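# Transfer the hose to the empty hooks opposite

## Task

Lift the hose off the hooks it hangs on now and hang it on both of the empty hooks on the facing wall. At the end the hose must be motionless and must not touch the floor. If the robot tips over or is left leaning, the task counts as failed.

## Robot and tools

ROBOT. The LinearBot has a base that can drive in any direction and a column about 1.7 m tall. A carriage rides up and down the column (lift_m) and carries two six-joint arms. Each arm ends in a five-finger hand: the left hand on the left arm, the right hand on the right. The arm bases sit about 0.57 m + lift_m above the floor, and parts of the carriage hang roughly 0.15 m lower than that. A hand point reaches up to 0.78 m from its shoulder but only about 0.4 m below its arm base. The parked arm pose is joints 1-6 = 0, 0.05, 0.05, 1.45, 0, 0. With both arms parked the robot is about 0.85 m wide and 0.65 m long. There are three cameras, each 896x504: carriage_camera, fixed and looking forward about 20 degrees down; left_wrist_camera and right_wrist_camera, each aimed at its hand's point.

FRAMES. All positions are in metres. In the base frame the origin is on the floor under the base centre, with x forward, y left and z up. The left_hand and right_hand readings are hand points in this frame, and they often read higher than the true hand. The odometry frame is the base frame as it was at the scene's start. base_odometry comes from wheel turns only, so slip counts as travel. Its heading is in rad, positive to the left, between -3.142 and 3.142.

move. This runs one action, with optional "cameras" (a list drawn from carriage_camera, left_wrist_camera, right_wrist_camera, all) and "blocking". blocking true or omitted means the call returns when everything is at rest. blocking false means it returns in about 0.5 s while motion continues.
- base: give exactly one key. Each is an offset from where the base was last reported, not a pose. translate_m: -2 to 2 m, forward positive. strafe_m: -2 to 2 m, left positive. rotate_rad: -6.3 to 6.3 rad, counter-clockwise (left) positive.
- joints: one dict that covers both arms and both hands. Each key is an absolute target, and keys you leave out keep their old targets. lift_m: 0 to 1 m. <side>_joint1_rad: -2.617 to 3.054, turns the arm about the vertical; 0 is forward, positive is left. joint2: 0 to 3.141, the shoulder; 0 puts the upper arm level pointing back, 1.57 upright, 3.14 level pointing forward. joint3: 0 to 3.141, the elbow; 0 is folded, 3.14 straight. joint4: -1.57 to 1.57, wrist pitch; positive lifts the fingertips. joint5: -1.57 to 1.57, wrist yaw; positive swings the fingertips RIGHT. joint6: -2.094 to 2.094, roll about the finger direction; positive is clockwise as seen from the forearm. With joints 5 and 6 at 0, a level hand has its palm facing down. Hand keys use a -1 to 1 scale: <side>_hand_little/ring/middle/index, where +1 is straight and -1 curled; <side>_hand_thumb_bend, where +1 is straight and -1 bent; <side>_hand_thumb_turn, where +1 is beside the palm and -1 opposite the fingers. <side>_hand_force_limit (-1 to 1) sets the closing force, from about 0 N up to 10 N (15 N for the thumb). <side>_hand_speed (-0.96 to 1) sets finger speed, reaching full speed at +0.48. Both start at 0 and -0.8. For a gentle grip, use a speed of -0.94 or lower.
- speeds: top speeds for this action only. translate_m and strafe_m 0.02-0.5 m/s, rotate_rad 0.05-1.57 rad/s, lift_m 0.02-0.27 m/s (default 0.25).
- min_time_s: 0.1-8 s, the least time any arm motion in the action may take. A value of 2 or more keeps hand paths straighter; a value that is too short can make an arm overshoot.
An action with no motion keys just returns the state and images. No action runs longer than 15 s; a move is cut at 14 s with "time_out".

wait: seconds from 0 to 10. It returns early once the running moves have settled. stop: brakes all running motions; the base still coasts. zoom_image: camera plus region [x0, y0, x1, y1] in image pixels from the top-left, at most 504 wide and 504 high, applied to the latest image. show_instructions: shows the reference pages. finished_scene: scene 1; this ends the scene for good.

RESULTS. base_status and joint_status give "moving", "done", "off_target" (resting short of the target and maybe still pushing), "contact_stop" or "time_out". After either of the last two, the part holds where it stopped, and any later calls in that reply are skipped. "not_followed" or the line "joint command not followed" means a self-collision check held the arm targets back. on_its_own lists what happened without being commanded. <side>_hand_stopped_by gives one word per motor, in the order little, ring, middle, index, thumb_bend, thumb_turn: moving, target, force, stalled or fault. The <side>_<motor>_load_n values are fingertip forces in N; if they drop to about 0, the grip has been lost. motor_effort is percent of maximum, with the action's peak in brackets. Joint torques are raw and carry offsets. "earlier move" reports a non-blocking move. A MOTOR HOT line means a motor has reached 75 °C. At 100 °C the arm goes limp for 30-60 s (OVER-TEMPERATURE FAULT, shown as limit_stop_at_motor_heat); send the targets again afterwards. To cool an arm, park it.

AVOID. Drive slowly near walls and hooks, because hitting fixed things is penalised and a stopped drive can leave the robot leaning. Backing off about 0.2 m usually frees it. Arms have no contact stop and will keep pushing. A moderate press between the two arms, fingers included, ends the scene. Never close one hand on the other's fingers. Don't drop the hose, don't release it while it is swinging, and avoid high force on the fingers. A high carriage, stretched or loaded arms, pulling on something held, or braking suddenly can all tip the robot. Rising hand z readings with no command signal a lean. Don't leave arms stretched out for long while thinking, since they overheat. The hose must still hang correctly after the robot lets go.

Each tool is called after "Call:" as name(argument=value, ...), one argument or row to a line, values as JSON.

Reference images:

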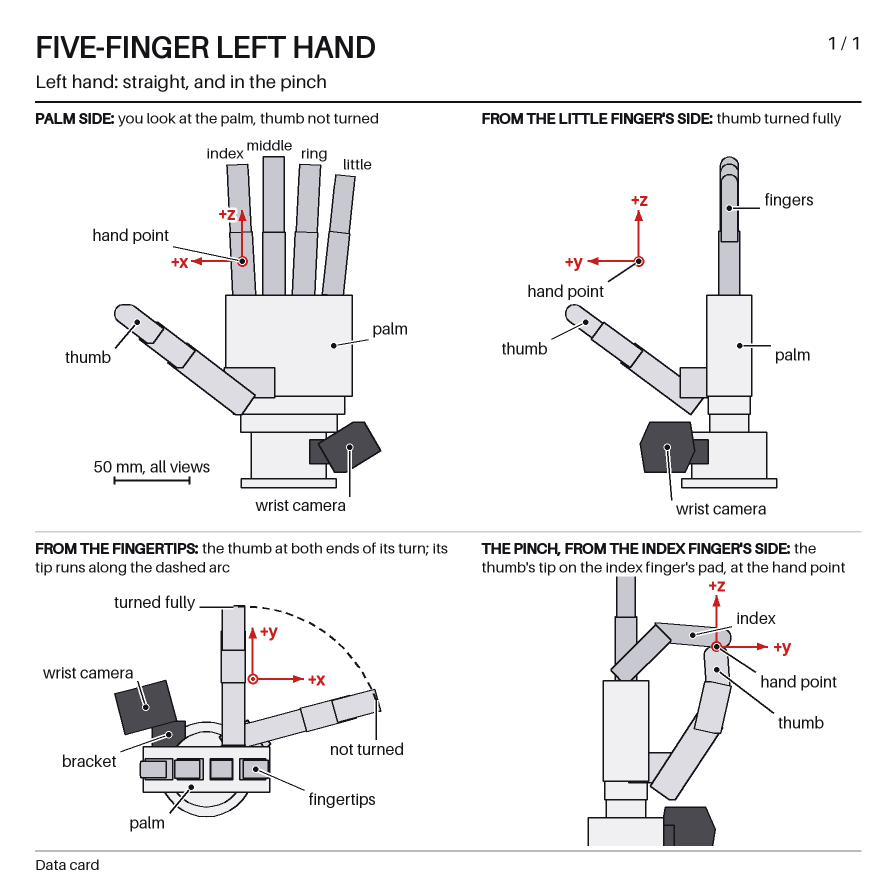

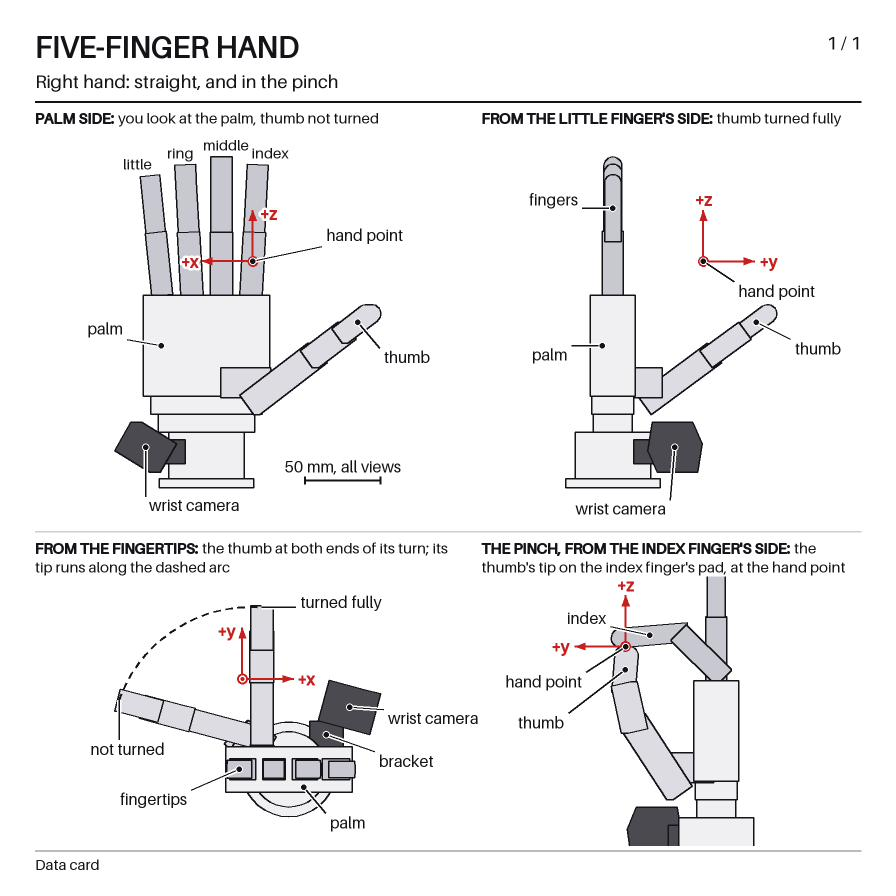

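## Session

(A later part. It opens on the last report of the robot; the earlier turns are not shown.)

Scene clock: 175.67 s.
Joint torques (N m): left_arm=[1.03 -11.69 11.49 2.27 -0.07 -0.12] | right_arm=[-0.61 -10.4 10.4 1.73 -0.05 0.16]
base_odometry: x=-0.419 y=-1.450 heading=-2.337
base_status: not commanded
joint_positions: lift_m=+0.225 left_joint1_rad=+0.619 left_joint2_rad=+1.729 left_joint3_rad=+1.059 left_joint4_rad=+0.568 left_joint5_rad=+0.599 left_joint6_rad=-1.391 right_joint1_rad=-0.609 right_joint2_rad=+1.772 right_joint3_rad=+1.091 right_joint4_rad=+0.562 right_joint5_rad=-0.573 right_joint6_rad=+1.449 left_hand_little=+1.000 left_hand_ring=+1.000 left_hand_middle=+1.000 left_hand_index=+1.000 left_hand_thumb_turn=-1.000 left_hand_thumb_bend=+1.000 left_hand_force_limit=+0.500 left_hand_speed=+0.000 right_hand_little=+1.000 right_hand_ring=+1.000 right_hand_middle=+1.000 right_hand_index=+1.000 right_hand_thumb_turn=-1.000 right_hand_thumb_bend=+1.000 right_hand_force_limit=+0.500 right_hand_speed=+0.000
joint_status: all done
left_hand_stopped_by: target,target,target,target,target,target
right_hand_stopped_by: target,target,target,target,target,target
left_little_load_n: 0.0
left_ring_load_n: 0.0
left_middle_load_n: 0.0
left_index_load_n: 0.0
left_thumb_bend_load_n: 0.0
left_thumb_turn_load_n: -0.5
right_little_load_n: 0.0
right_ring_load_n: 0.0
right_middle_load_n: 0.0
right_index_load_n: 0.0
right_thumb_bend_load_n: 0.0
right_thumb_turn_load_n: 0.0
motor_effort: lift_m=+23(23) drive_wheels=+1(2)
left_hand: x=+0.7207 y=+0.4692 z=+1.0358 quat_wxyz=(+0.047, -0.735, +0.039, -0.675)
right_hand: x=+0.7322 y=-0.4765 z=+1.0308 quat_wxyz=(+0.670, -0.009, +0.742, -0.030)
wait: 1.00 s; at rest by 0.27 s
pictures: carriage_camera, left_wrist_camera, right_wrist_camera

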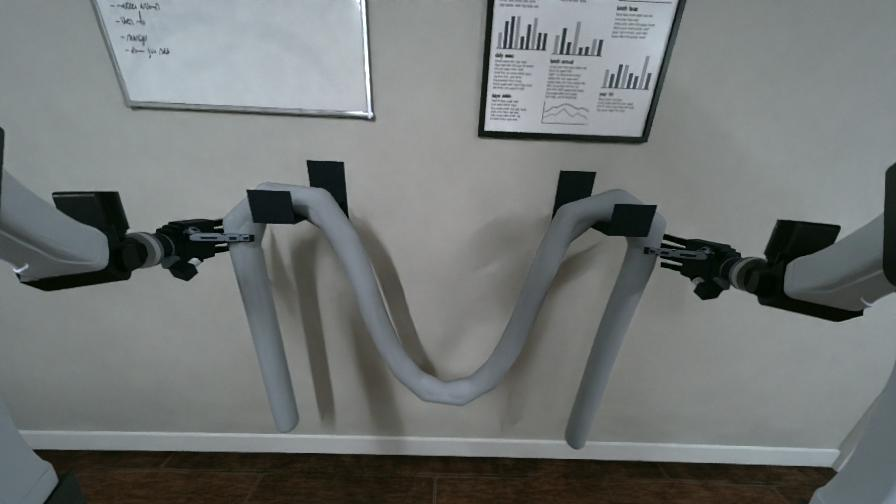

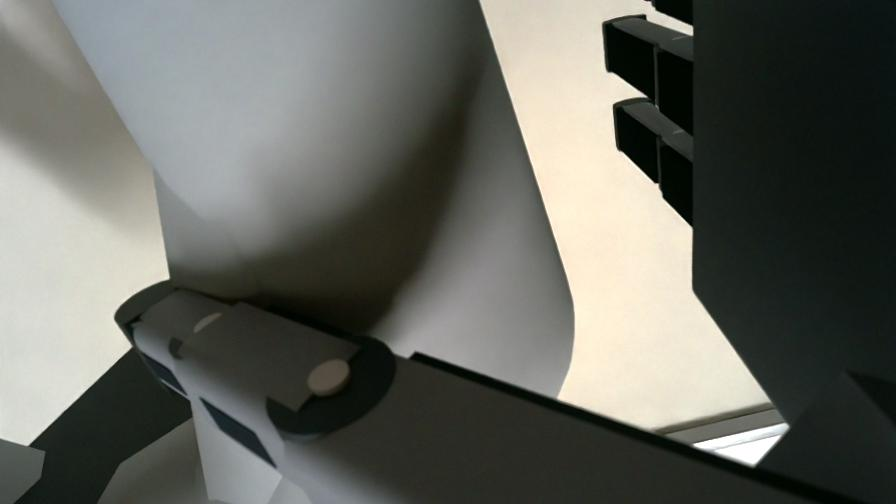

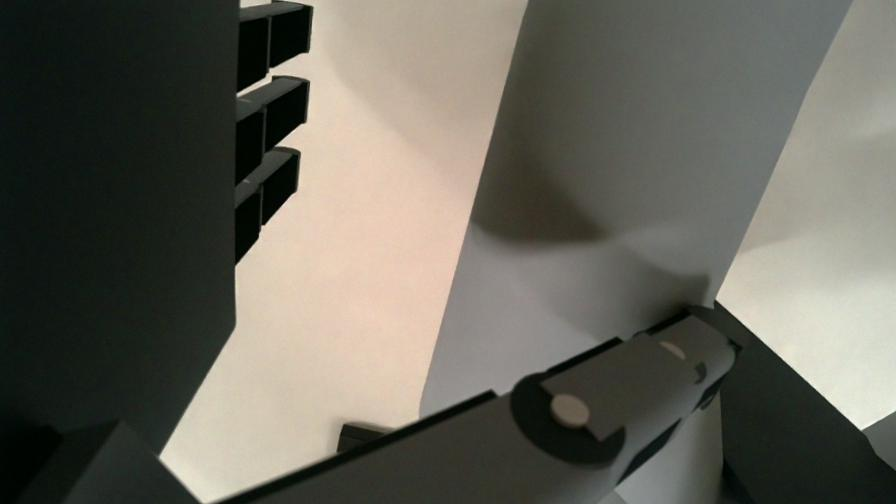

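Call:
move(
  base={"translate_m": -0.045},
  speeds={"translate_m": 0.04},
)

Call:
move(
  joints={"left_joint1_rad": 0.72, "left_joint5_rad": 0.72, "left_joint2_rad": 1.80, "left_joint3_rad": 1.29, "left_joint4_rad": 0.50, "right_joint1_rad": -0.70, "right_joint5_rad": -0.68, "right_joint2_rad": 1.85, "right_joint3_rad": 1.29, "right_joint4_rad": 0.51},
  min_time_s=2,
  cameras=["all"],
)

Scene clock: 177.57 s.
Joint torques (N m): left_arm=[1.07 -11.66 10.99 2.25 -0.08 -0.11] | right_arm=[-0.5 -10.4 10.06 1.67 -0.11 0.16]
move: done
base_odometry: x=-0.388 y=-1.417 heading=-2.337
base_status: done
joint_positions: lift_m=+0.225 left_joint1_rad=+0.619 left_joint2_rad=+1.728 left_joint3_rad=+1.065 left_joint4_rad=+0.569 left_joint5_rad=+0.598 left_joint6_rad=-1.391 right_joint1_rad=-0.611 right_joint2_rad=+1.772 right_joint3_rad=+1.095 right_joint4_rad=+0.565 right_joint5_rad=-0.567 right_joint6_rad=+1.449 left_hand_little=+1.000 left_hand_ring=+1.000 left_hand_middle=+1.000 left_hand_index=+1.000 left_hand_thumb_turn=-1.000 left_hand_thumb_bend=+1.000 left_hand_force_limit=+0.500 left_hand_speed=+0.000 right_hand_little=+1.000 right_hand_ring=+1.000 right_hand_middle=+1.000 right_hand_index=+1.000 right_hand_thumb_turn=-1.000 right_hand_thumb_bend=+1.000 right_hand_force_limit=+0.500 right_hand_speed=+0.000
joint_status: not commanded
left_hand_stopped_by: target,target,target,target,target,target
right_hand_stopped_by: target,target,target,target,target,target
left_little_load_n: 0.0
left_ring_load_n: 0.0
left_middle_load_n: 0.0
left_index_load_n: 0.0
left_thumb_bend_load_n: 0.0
left_thumb_turn_load_n: 0.0
right_little_load_n: 0.0
right_ring_load_n: 0.0
right_middle_load_n: 0.0
right_index_load_n: 0.0
right_thumb_bend_load_n: 0.0
right_thumb_turn_load_n: -0.5
motor_effort: lift_m=+23(24) drive_wheels=+1(10)
left_hand: x=+0.7211 y=+0.4695 z=+1.0391 quat_wxyz=(+0.049, -0.733, +0.040, -0.677)
right_hand: x=+0.7326 y=-0.4790 z=+1.0332 quat_wxyz=(+0.672, -0.007, +0.740, -0.034)
pictures: none

Scene clock: 179.87 s.
Joint torques (N m): left_arm=[1.14 -8.96 11.44 1.95 0.11 -0.11] | right_arm=[-0.7 -7.21 10.3 1.49 -0.25 0.15]
move: done
base_odometry: x=-0.388 y=-1.417 heading=-2.337
base_status: not commanded
joint_positions: lift_m=+0.225 left_joint1_rad=+0.712 left_joint2_rad=+1.790 left_joint3_rad=+1.252 left_joint4_rad=+0.508 left_joint5_rad=+0.710 left_joint6_rad=-1.391 right_joint1_rad=-0.694 right_joint2_rad=+1.837 right_joint3_rad=+1.254 right_joint4_rad=+0.514 right_joint5_rad=-0.672 right_joint6_rad=+1.449 left_hand_little=+1.000 left_hand_ring=+1.000 left_hand_middle=+1.000 left_hand_index=+1.000 left_hand_thumb_turn=-1.000 left_hand_thumb_bend=+1.000 left_hand_force_limit=+0.500 left_hand_speed=+0.000 right_hand_little=+1.000 right_hand_ring=+1.000 right_hand_middle=+1.000 right_hand_index=+1.000 right_hand_thumb_turn=-1.000 right_hand_thumb_bend=+1.000 right_hand_force_limit=+0.500 right_hand_speed=+0.000
joint_status: all done
left_hand_stopped_by: target,target,target,target,target,target
right_hand_stopped_by: target,target,target,target,target,target
left_little_load_n: 0.0
left_ring_load_n: 0.0
left_middle_load_n: 0.0
left_index_load_n: 0.0
left_thumb_bend_load_n: 0.0
left_thumb_turn_load_n: 0.0
right_little_load_n: 0.0
right_ring_load_n: 0.0
right_middle_load_n: 0.0
right_index_load_n: 0.0
right_thumb_bend_load_n: 0.0
right_thumb_turn_load_n: -0.5
motor_effort: lift_m=+23(24) drive_wheels=+0(1)
left_hand: x=+0.7191 y=+0.5104 z=+1.0788 quat_wxyz=(+0.057, -0.713, +0.057, -0.697)
right_hand: x=+0.7319 y=-0.5156 z=+1.0610 quat_wxyz=(+0.687, -0.021, +0.726, -0.034)
pictures: carriage_camera, left_wrist_camera, right_wrist_camera

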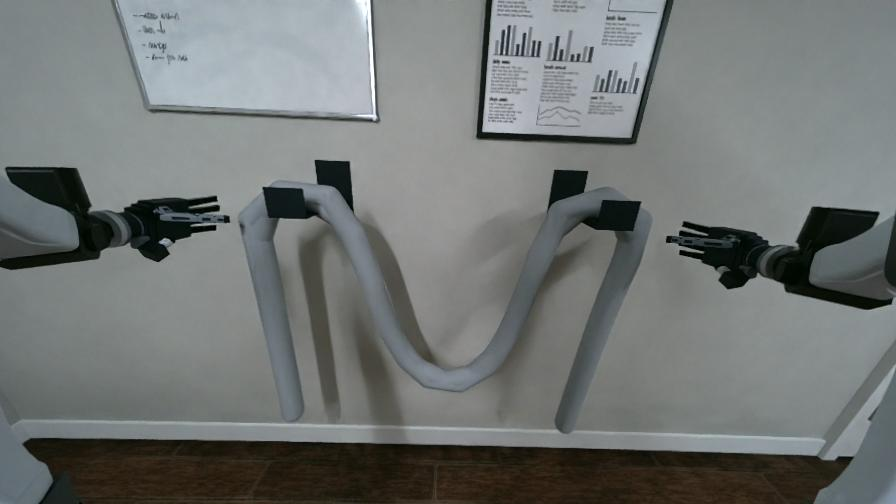

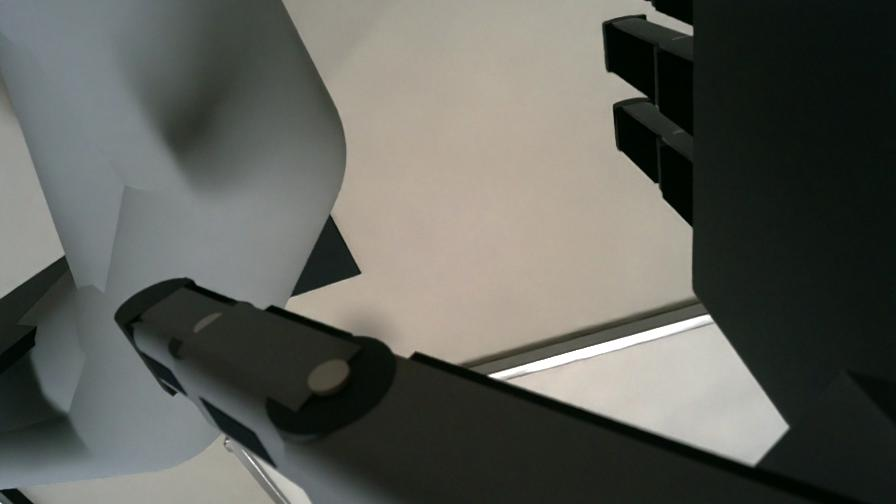

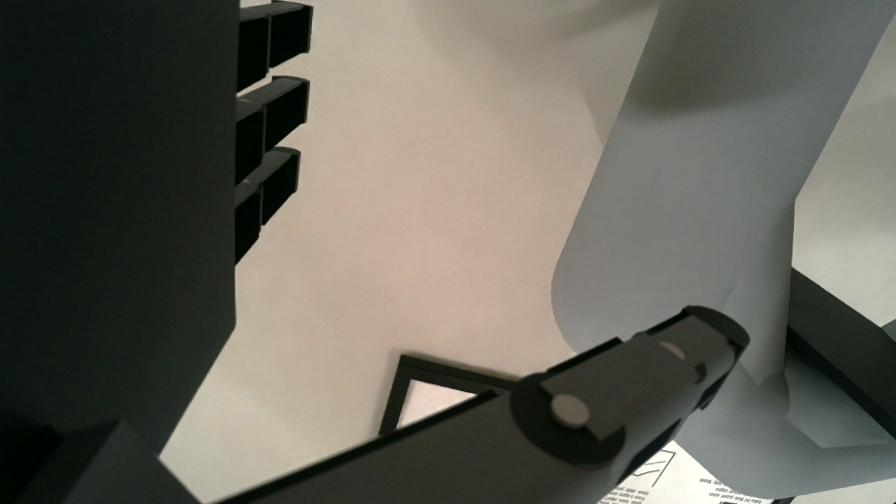

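Call:
move(
  joints={"left_joint1_rad": 0.85, "left_joint5_rad": 0.85, "right_joint1_rad": -0.82, "right_joint5_rad": -0.80},
  min_time_s=1,
)

Call:
move(
  base={"translate_m": -0.4},
  speeds={"translate_m": 0.2},
  cameras=["carriage_camera"],
)

Call:
zoom_image(
  camera="carriage_camera",
  region=[300, 140, 600, 400],
)

Scene clock: 181.33 s.
Joint torques (N m): left_arm=[0.98 -8.87 11.38 1.87 0.12 -0.11] | right_arm=[-0.61 -7.09 10.19 1.43 -0.22 0.15]
move: done
base_odometry: x=-0.388 y=-1.417 heading=-2.337
base_status: not commanded
joint_positions: lift_m=+0.225 left_joint1_rad=+0.844 left_joint2_rad=+1.790 left_joint3_rad=+1.252 left_joint4_rad=+0.507 left_joint5_rad=+0.839 left_joint6_rad=-1.391 right_joint1_rad=-0.815 right_joint2_rad=+1.837 right_joint3_rad=+1.254 right_joint4_rad=+0.513 right_joint5_rad=-0.791 right_joint6_rad=+1.449 left_hand_little=+1.000 left_hand_ring=+1.000 left_hand_middle=+1.000 left_hand_index=+1.000 left_hand_thumb_turn=-1.000 left_hand_thumb_bend=+1.000 left_hand_force_limit=+0.500 left_hand_speed=+0.000 right_hand_little=+1.000 right_hand_ring=+1.000 right_hand_middle=+1.000 right_hand_index=+1.000 right_hand_thumb_turn=-1.000 right_hand_thumb_bend=+1.000 right_hand_force_limit=+0.500 right_hand_speed=+0.000
joint_status: all done
left_hand_stopped_by: target,target,target,target,target,target
right_hand_stopped_by: target,target,target,target,target,target
left_little_load_n: 0.0
left_ring_load_n: 0.0
left_middle_load_n: 0.0
left_index_load_n: 0.0
left_thumb_bend_load_n: 0.0
left_thumb_turn_load_n: 0.0
right_little_load_n: 0.0
right_ring_load_n: 0.0
right_middle_load_n: 0.0
right_index_load_n: 0.0
right_thumb_bend_load_n: 0.0
right_thumb_turn_load_n: 0.0
motor_effort: lift_m=+23(23) drive_wheels=+0(0)
left_hand: x=+0.6831 y=+0.5476 z=+1.0794 quat_wxyz=(+0.057, -0.712, +0.055, -0.698)
right_hand: x=+0.6988 y=-0.5514 z=+1.0624 quat_wxyz=(+0.689, -0.018, +0.724, -0.032)
pictures: none

Scene clock: 184.43 s.
Joint torques (N m): left_arm=[0.88 -9.05 11.4 1.92 0.11 -0.13] | right_arm=[-0.29 -7.23 10.21 1.48 -0.23 0.15]
move: done
base_odometry: x=-0.111 y=-1.129 heading=-2.337
base_status: done
joint_positions: lift_m=+0.225 left_joint1_rad=+0.845 left_joint2_rad=+1.792 left_joint3_rad=+1.252 left_joint4_rad=+0.504 left_joint5_rad=+0.843 left_joint6_rad=-1.391 right_joint1_rad=-0.817 right_joint2_rad=+1.838 right_joint3_rad=+1.254 right_joint4_rad=+0.510 right_joint5_rad=-0.795 right_joint6_rad=+1.449 left_hand_little=+1.000 left_hand_ring=+1.000 left_hand_middle=+1.000 left_hand_index=+1.000 left_hand_thumb_turn=-1.000 left_hand_thumb_bend=+1.000 left_hand_force_limit=+0.500 left_hand_speed=+0.000 right_hand_little=+1.000 right_hand_ring=+1.000 right_hand_middle=+1.000 right_hand_index=+1.000 right_hand_thumb_turn=-1.000 right_hand_thumb_bend=+1.000 right_hand_force_limit=+0.500 right_hand_speed=+0.000
joint_status: not commanded
left_hand_stopped_by: target,target,target,target,target,target
right_hand_stopped_by: target,target,target,target,target,target
left_little_load_n: 0.0
left_ring_load_n: 0.0
left_middle_load_n: 0.0
left_index_load_n: 0.0
left_thumb_bend_load_n: 0.0
left_thumb_turn_load_n: -0.5
right_little_load_n: 0.0
right_ring_load_n: 0.0
right_middle_load_n: 0.0
right_index_load_n: 0.0
right_thumb_bend_load_n: 0.0
right_thumb_turn_load_n: 0.0
motor_effort: lift_m=+23(24) drive_wheels=-1(9)
left_hand: x=+0.6827 y=+0.5479 z=+1.0780 quat_wxyz=(+0.054, -0.713, +0.054, -0.697)
right_hand: x=+0.6982 y=-0.5522 z=+1.0613 quat_wxyz=(+0.688, -0.017, +0.725, -0.031)

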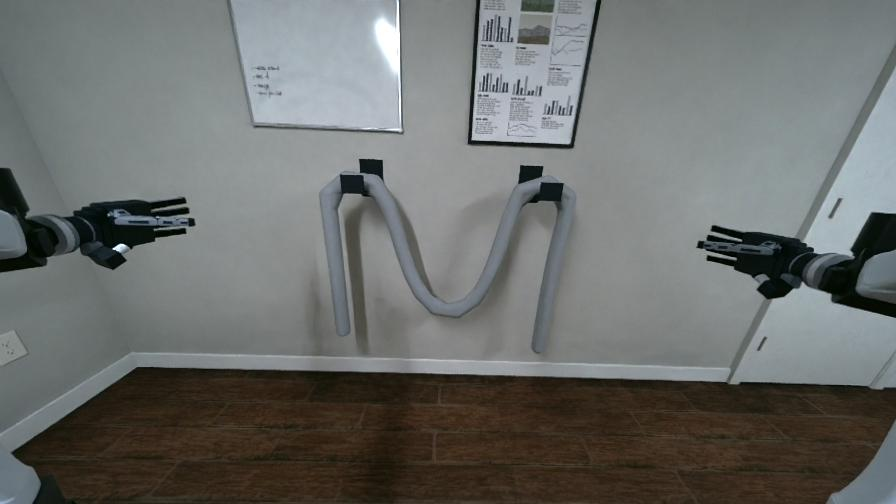

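Scaled by 1.680 from the camera's image (finer frame: 1280x720).

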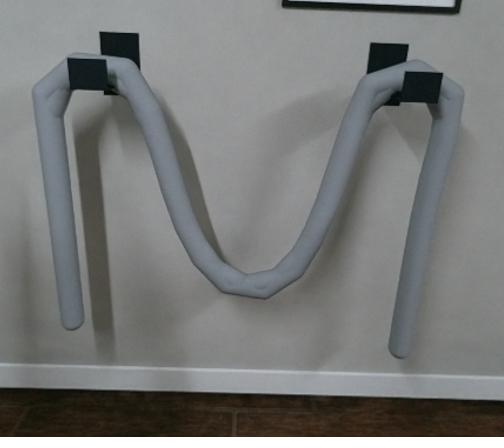

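Call:
wait(
  seconds=3,
  cameras=["carriage_camera"],
)

Call:
zoom_image(
  camera="carriage_camera",
  region=[300, 140, 600, 400],
)

Scene clock: 187.70 s.
Joint torques (N m): left_arm=[0.85 -9.07 11.41 1.89 0.09 -0.12] | right_arm=[-0.38 -7.27 10.19 1.48 -0.23 0.15]
base_odometry: x=-0.111 y=-1.129 heading=-2.337
base_status: done
joint_positions: lift_m=+0.225 left_joint1_rad=+0.845 left_joint2_rad=+1.792 left_joint3_rad=+1.252 left_joint4_rad=+0.504 left_joint5_rad=+0.843 left_joint6_rad=-1.391 right_joint1_rad=-0.817 right_joint2_rad=+1.838 right_joint3_rad=+1.254 right_joint4_rad=+0.510 right_joint5_rad=-0.795 right_joint6_rad=+1.449 left_hand_little=+1.000 left_hand_ring=+1.000 left_hand_middle=+1.000 left_hand_index=+1.000 left_hand_thumb_turn=-1.000 left_hand_thumb_bend=+1.000 left_hand_force_limit=+0.500 left_hand_speed=+0.000 right_hand_little=+1.000 right_hand_ring=+1.000 right_hand_middle=+1.000 right_hand_index=+1.000 right_hand_thumb_turn=-1.000 right_hand_thumb_bend=+1.000 right_hand_force_limit=+0.500 right_hand_speed=+0.000
joint_status: not commanded
left_hand_stopped_by: target,target,target,target,target,target
right_hand_stopped_by: target,target,target,target,target,target
left_little_load_n: 0.0
left_ring_load_n: 0.0
left_middle_load_n: 0.0
left_index_load_n: 0.0
left_thumb_bend_load_n: 0.0
left_thumb_turn_load_n: 0.0
right_little_load_n: 0.0
right_ring_load_n: 0.0
right_middle_load_n: 0.0
right_index_load_n: 0.0
right_thumb_bend_load_n: 0.0
right_thumb_turn_load_n: -0.5
motor_effort: lift_m=+23(24) drive_wheels=-1(9)
left_hand: x=+0.6827 y=+0.5479 z=+1.0780 quat_wxyz=(+0.054, -0.713, +0.054, -0.697)
right_hand: x=+0.6982 y=-0.5522 z=+1.0613 quat_wxyz=(+0.688, -0.017, +0.725, -0.031)
wait: 3.00 s; at rest from the start

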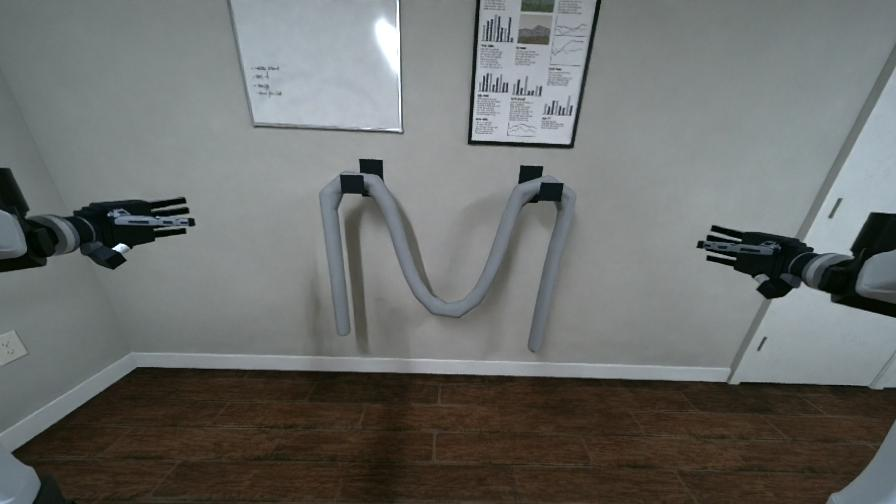

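Scaled by 1.680 from the camera's image (finer frame: 1280x720).

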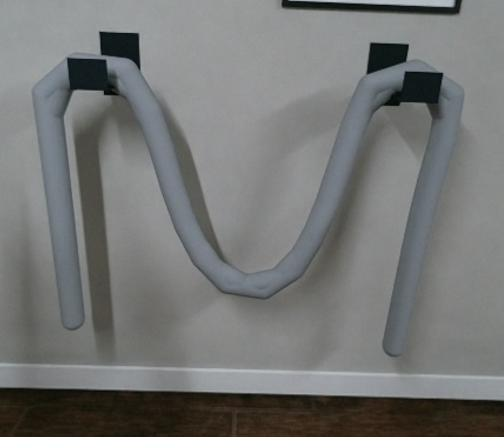

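Call:
wait(
  seconds=6,
  cameras=["carriage_camera"],
)

Call:
zoom_image(
  camera="carriage_camera",
  region=[300, 140, 600, 400],
)

Call:
wait(
  seconds=1,
  cameras=["carriage_camera"],
)

Call:
zoom_image(
  camera="carriage_camera",
  region=[300, 140, 600, 400],
)

Scene clock: 194.07 s.
Joint torques (N m): left_arm=[0.79 -9.02 11.4 1.91 0.09 -0.12] | right_arm=[-0.34 -7.25 10.22 1.48 -0.22 0.14]
base_odometry: x=-0.111 y=-1.129 heading=-2.337
base_status: done
joint_positions: lift_m=+0.225 left_joint1_rad=+0.845 left_joint2_rad=+1.792 left_joint3_rad=+1.252 left_joint4_rad=+0.504 left_joint5_rad=+0.843 left_joint6_rad=-1.391 right_joint1_rad=-0.817 right_joint2_rad=+1.838 right_joint3_rad=+1.254 right_joint4_rad=+0.510 right_joint5_rad=-0.795 right_joint6_rad=+1.449 left_hand_little=+1.000 left_hand_ring=+1.000 left_hand_middle=+1.000 left_hand_index=+1.000 left_hand_thumb_turn=-1.000 left_hand_thumb_bend=+1.000 left_hand_force_limit=+0.500 left_hand_speed=+0.000 right_hand_little=+1.000 right_hand_ring=+1.000 right_hand_middle=+1.000 right_hand_index=+1.000 right_hand_thumb_turn=-1.000 right_hand_thumb_bend=+1.000 right_hand_force_limit=+0.500 right_hand_speed=+0.000
joint_status: not commanded
left_hand_stopped_by: target,target,target,target,target,target
right_hand_stopped_by: target,target,target,target,target,target
left_little_load_n: 0.0
left_ring_load_n: 0.0
left_middle_load_n: 0.0
left_index_load_n: 0.0
left_thumb_bend_load_n: 0.0
left_thumb_turn_load_n: 0.0
right_little_load_n: 0.0
right_ring_load_n: 0.0
right_middle_load_n: 0.0
right_index_load_n: 0.0
right_thumb_bend_load_n: 0.0
right_thumb_turn_load_n: -0.5
motor_effort: lift_m=+23(24) drive_wheels=-1(9)
left_hand: x=+0.6827 y=+0.5479 z=+1.0780 quat_wxyz=(+0.054, -0.713, +0.054, -0.697)
right_hand: x=+0.6982 y=-0.5522 z=+1.0613 quat_wxyz=(+0.688, -0.017, +0.725, -0.031)
wait: 6.00 s; at rest from the start

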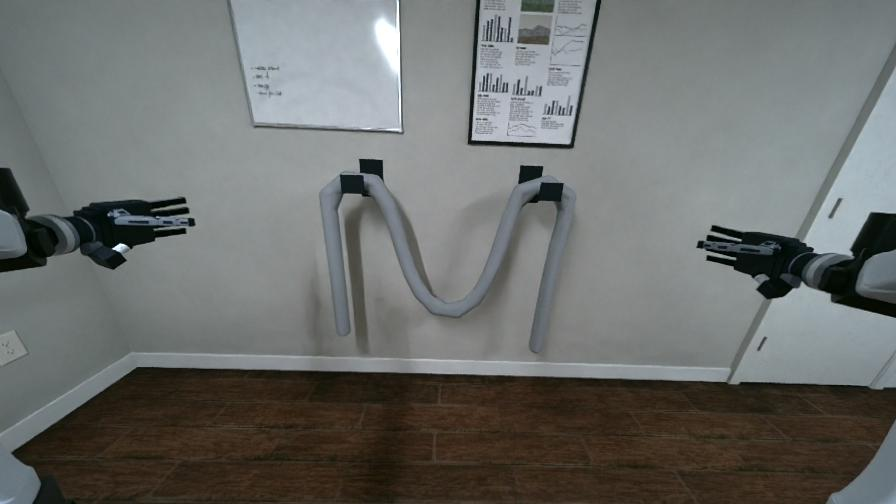

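Scaled by 1.680 from the camera's image (finer frame: 1280x720).

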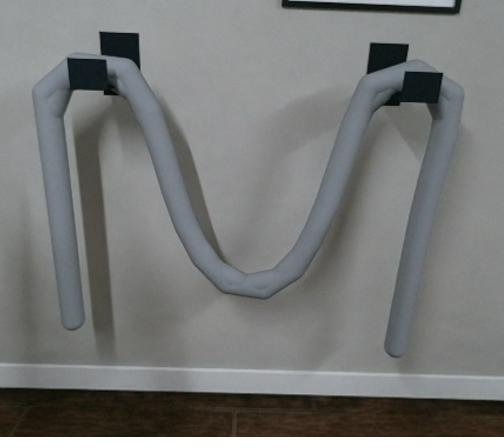

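Scene clock: 195.07 s.
Joint torques (N m): left_arm=[0.79 -9.06 11.37 1.91 0.08 -0.12] | right_arm=[-0.42 -7.3 10.25 1.49 -0.22 0.15]
base_odometry: x=-0.111 y=-1.129 heading=-2.337
base_status: done
joint_positions: lift_m=+0.225 left_joint1_rad=+0.845 left_joint2_rad=+1.792 left_joint3_rad=+1.252 left_joint4_rad=+0.504 left_joint5_rad=+0.843 left_joint6_rad=-1.391 right_joint1_rad=-0.817 right_joint2_rad=+1.838 right_joint3_rad=+1.254 right_joint4_rad=+0.510 right_joint5_rad=-0.795 right_joint6_rad=+1.449 left_hand_little=+1.000 left_hand_ring=+1.000 left_hand_middle=+1.000 left_hand_index=+1.000 left_hand_thumb_turn=-1.000 left_hand_thumb_bend=+1.000 left_hand_force_limit=+0.500 left_hand_speed=+0.000 right_hand_little=+1.000 right_hand_ring=+1.000 right_hand_middle=+1.000 right_hand_index=+1.000 right_hand_thumb_turn=-1.000 right_hand_thumb_bend=+1.000 right_hand_force_limit=+0.500 right_hand_speed=+0.000
joint_status: not commanded
left_hand_stopped_by: target,target,target,target,target,target
right_hand_stopped_by: target,target,target,target,target,target
left_little_load_n: 0.0
left_ring_load_n: 0.0
left_middle_load_n: 0.0
left_index_load_n: 0.0
left_thumb_bend_load_n: 0.0
left_thumb_turn_load_n: -0.5
right_little_load_n: 0.0
right_ring_load_n: 0.0
right_middle_load_n: 0.0
right_index_load_n: 0.0
right_thumb_bend_load_n: 0.0
right_thumb_turn_load_n: -0.5
motor_effort: lift_m=+23(24) drive_wheels=-1(9)
left_hand: x=+0.6827 y=+0.5479 z=+1.0780 quat_wxyz=(+0.054, -0.713, +0.054, -0.697)
right_hand: x=+0.6982 y=-0.5522 z=+1.0613 quat_wxyz=(+0.688, -0.017, +0.725, -0.031)
wait: 1.00 s; at rest by 0.27 s

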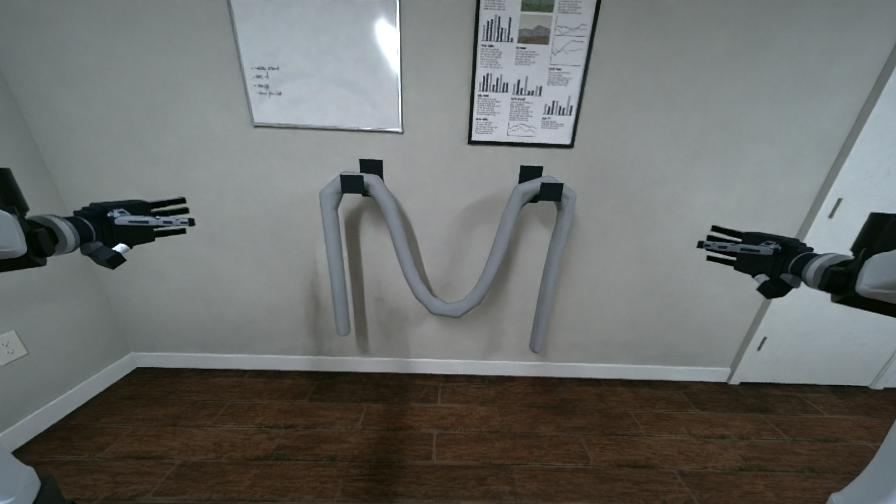

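Scaled by 1.680 from the camera's image (finer frame: 1280x720).

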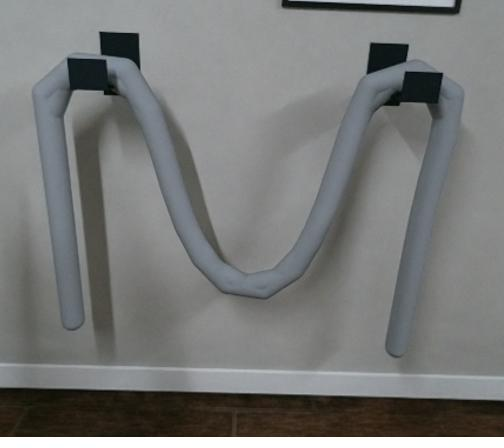

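The hose hangs still on both hooks, clear of the floor, and the robot has backed away. Ending the scene.

Call:
finished_scene(
)

The scene is finished: the task was done.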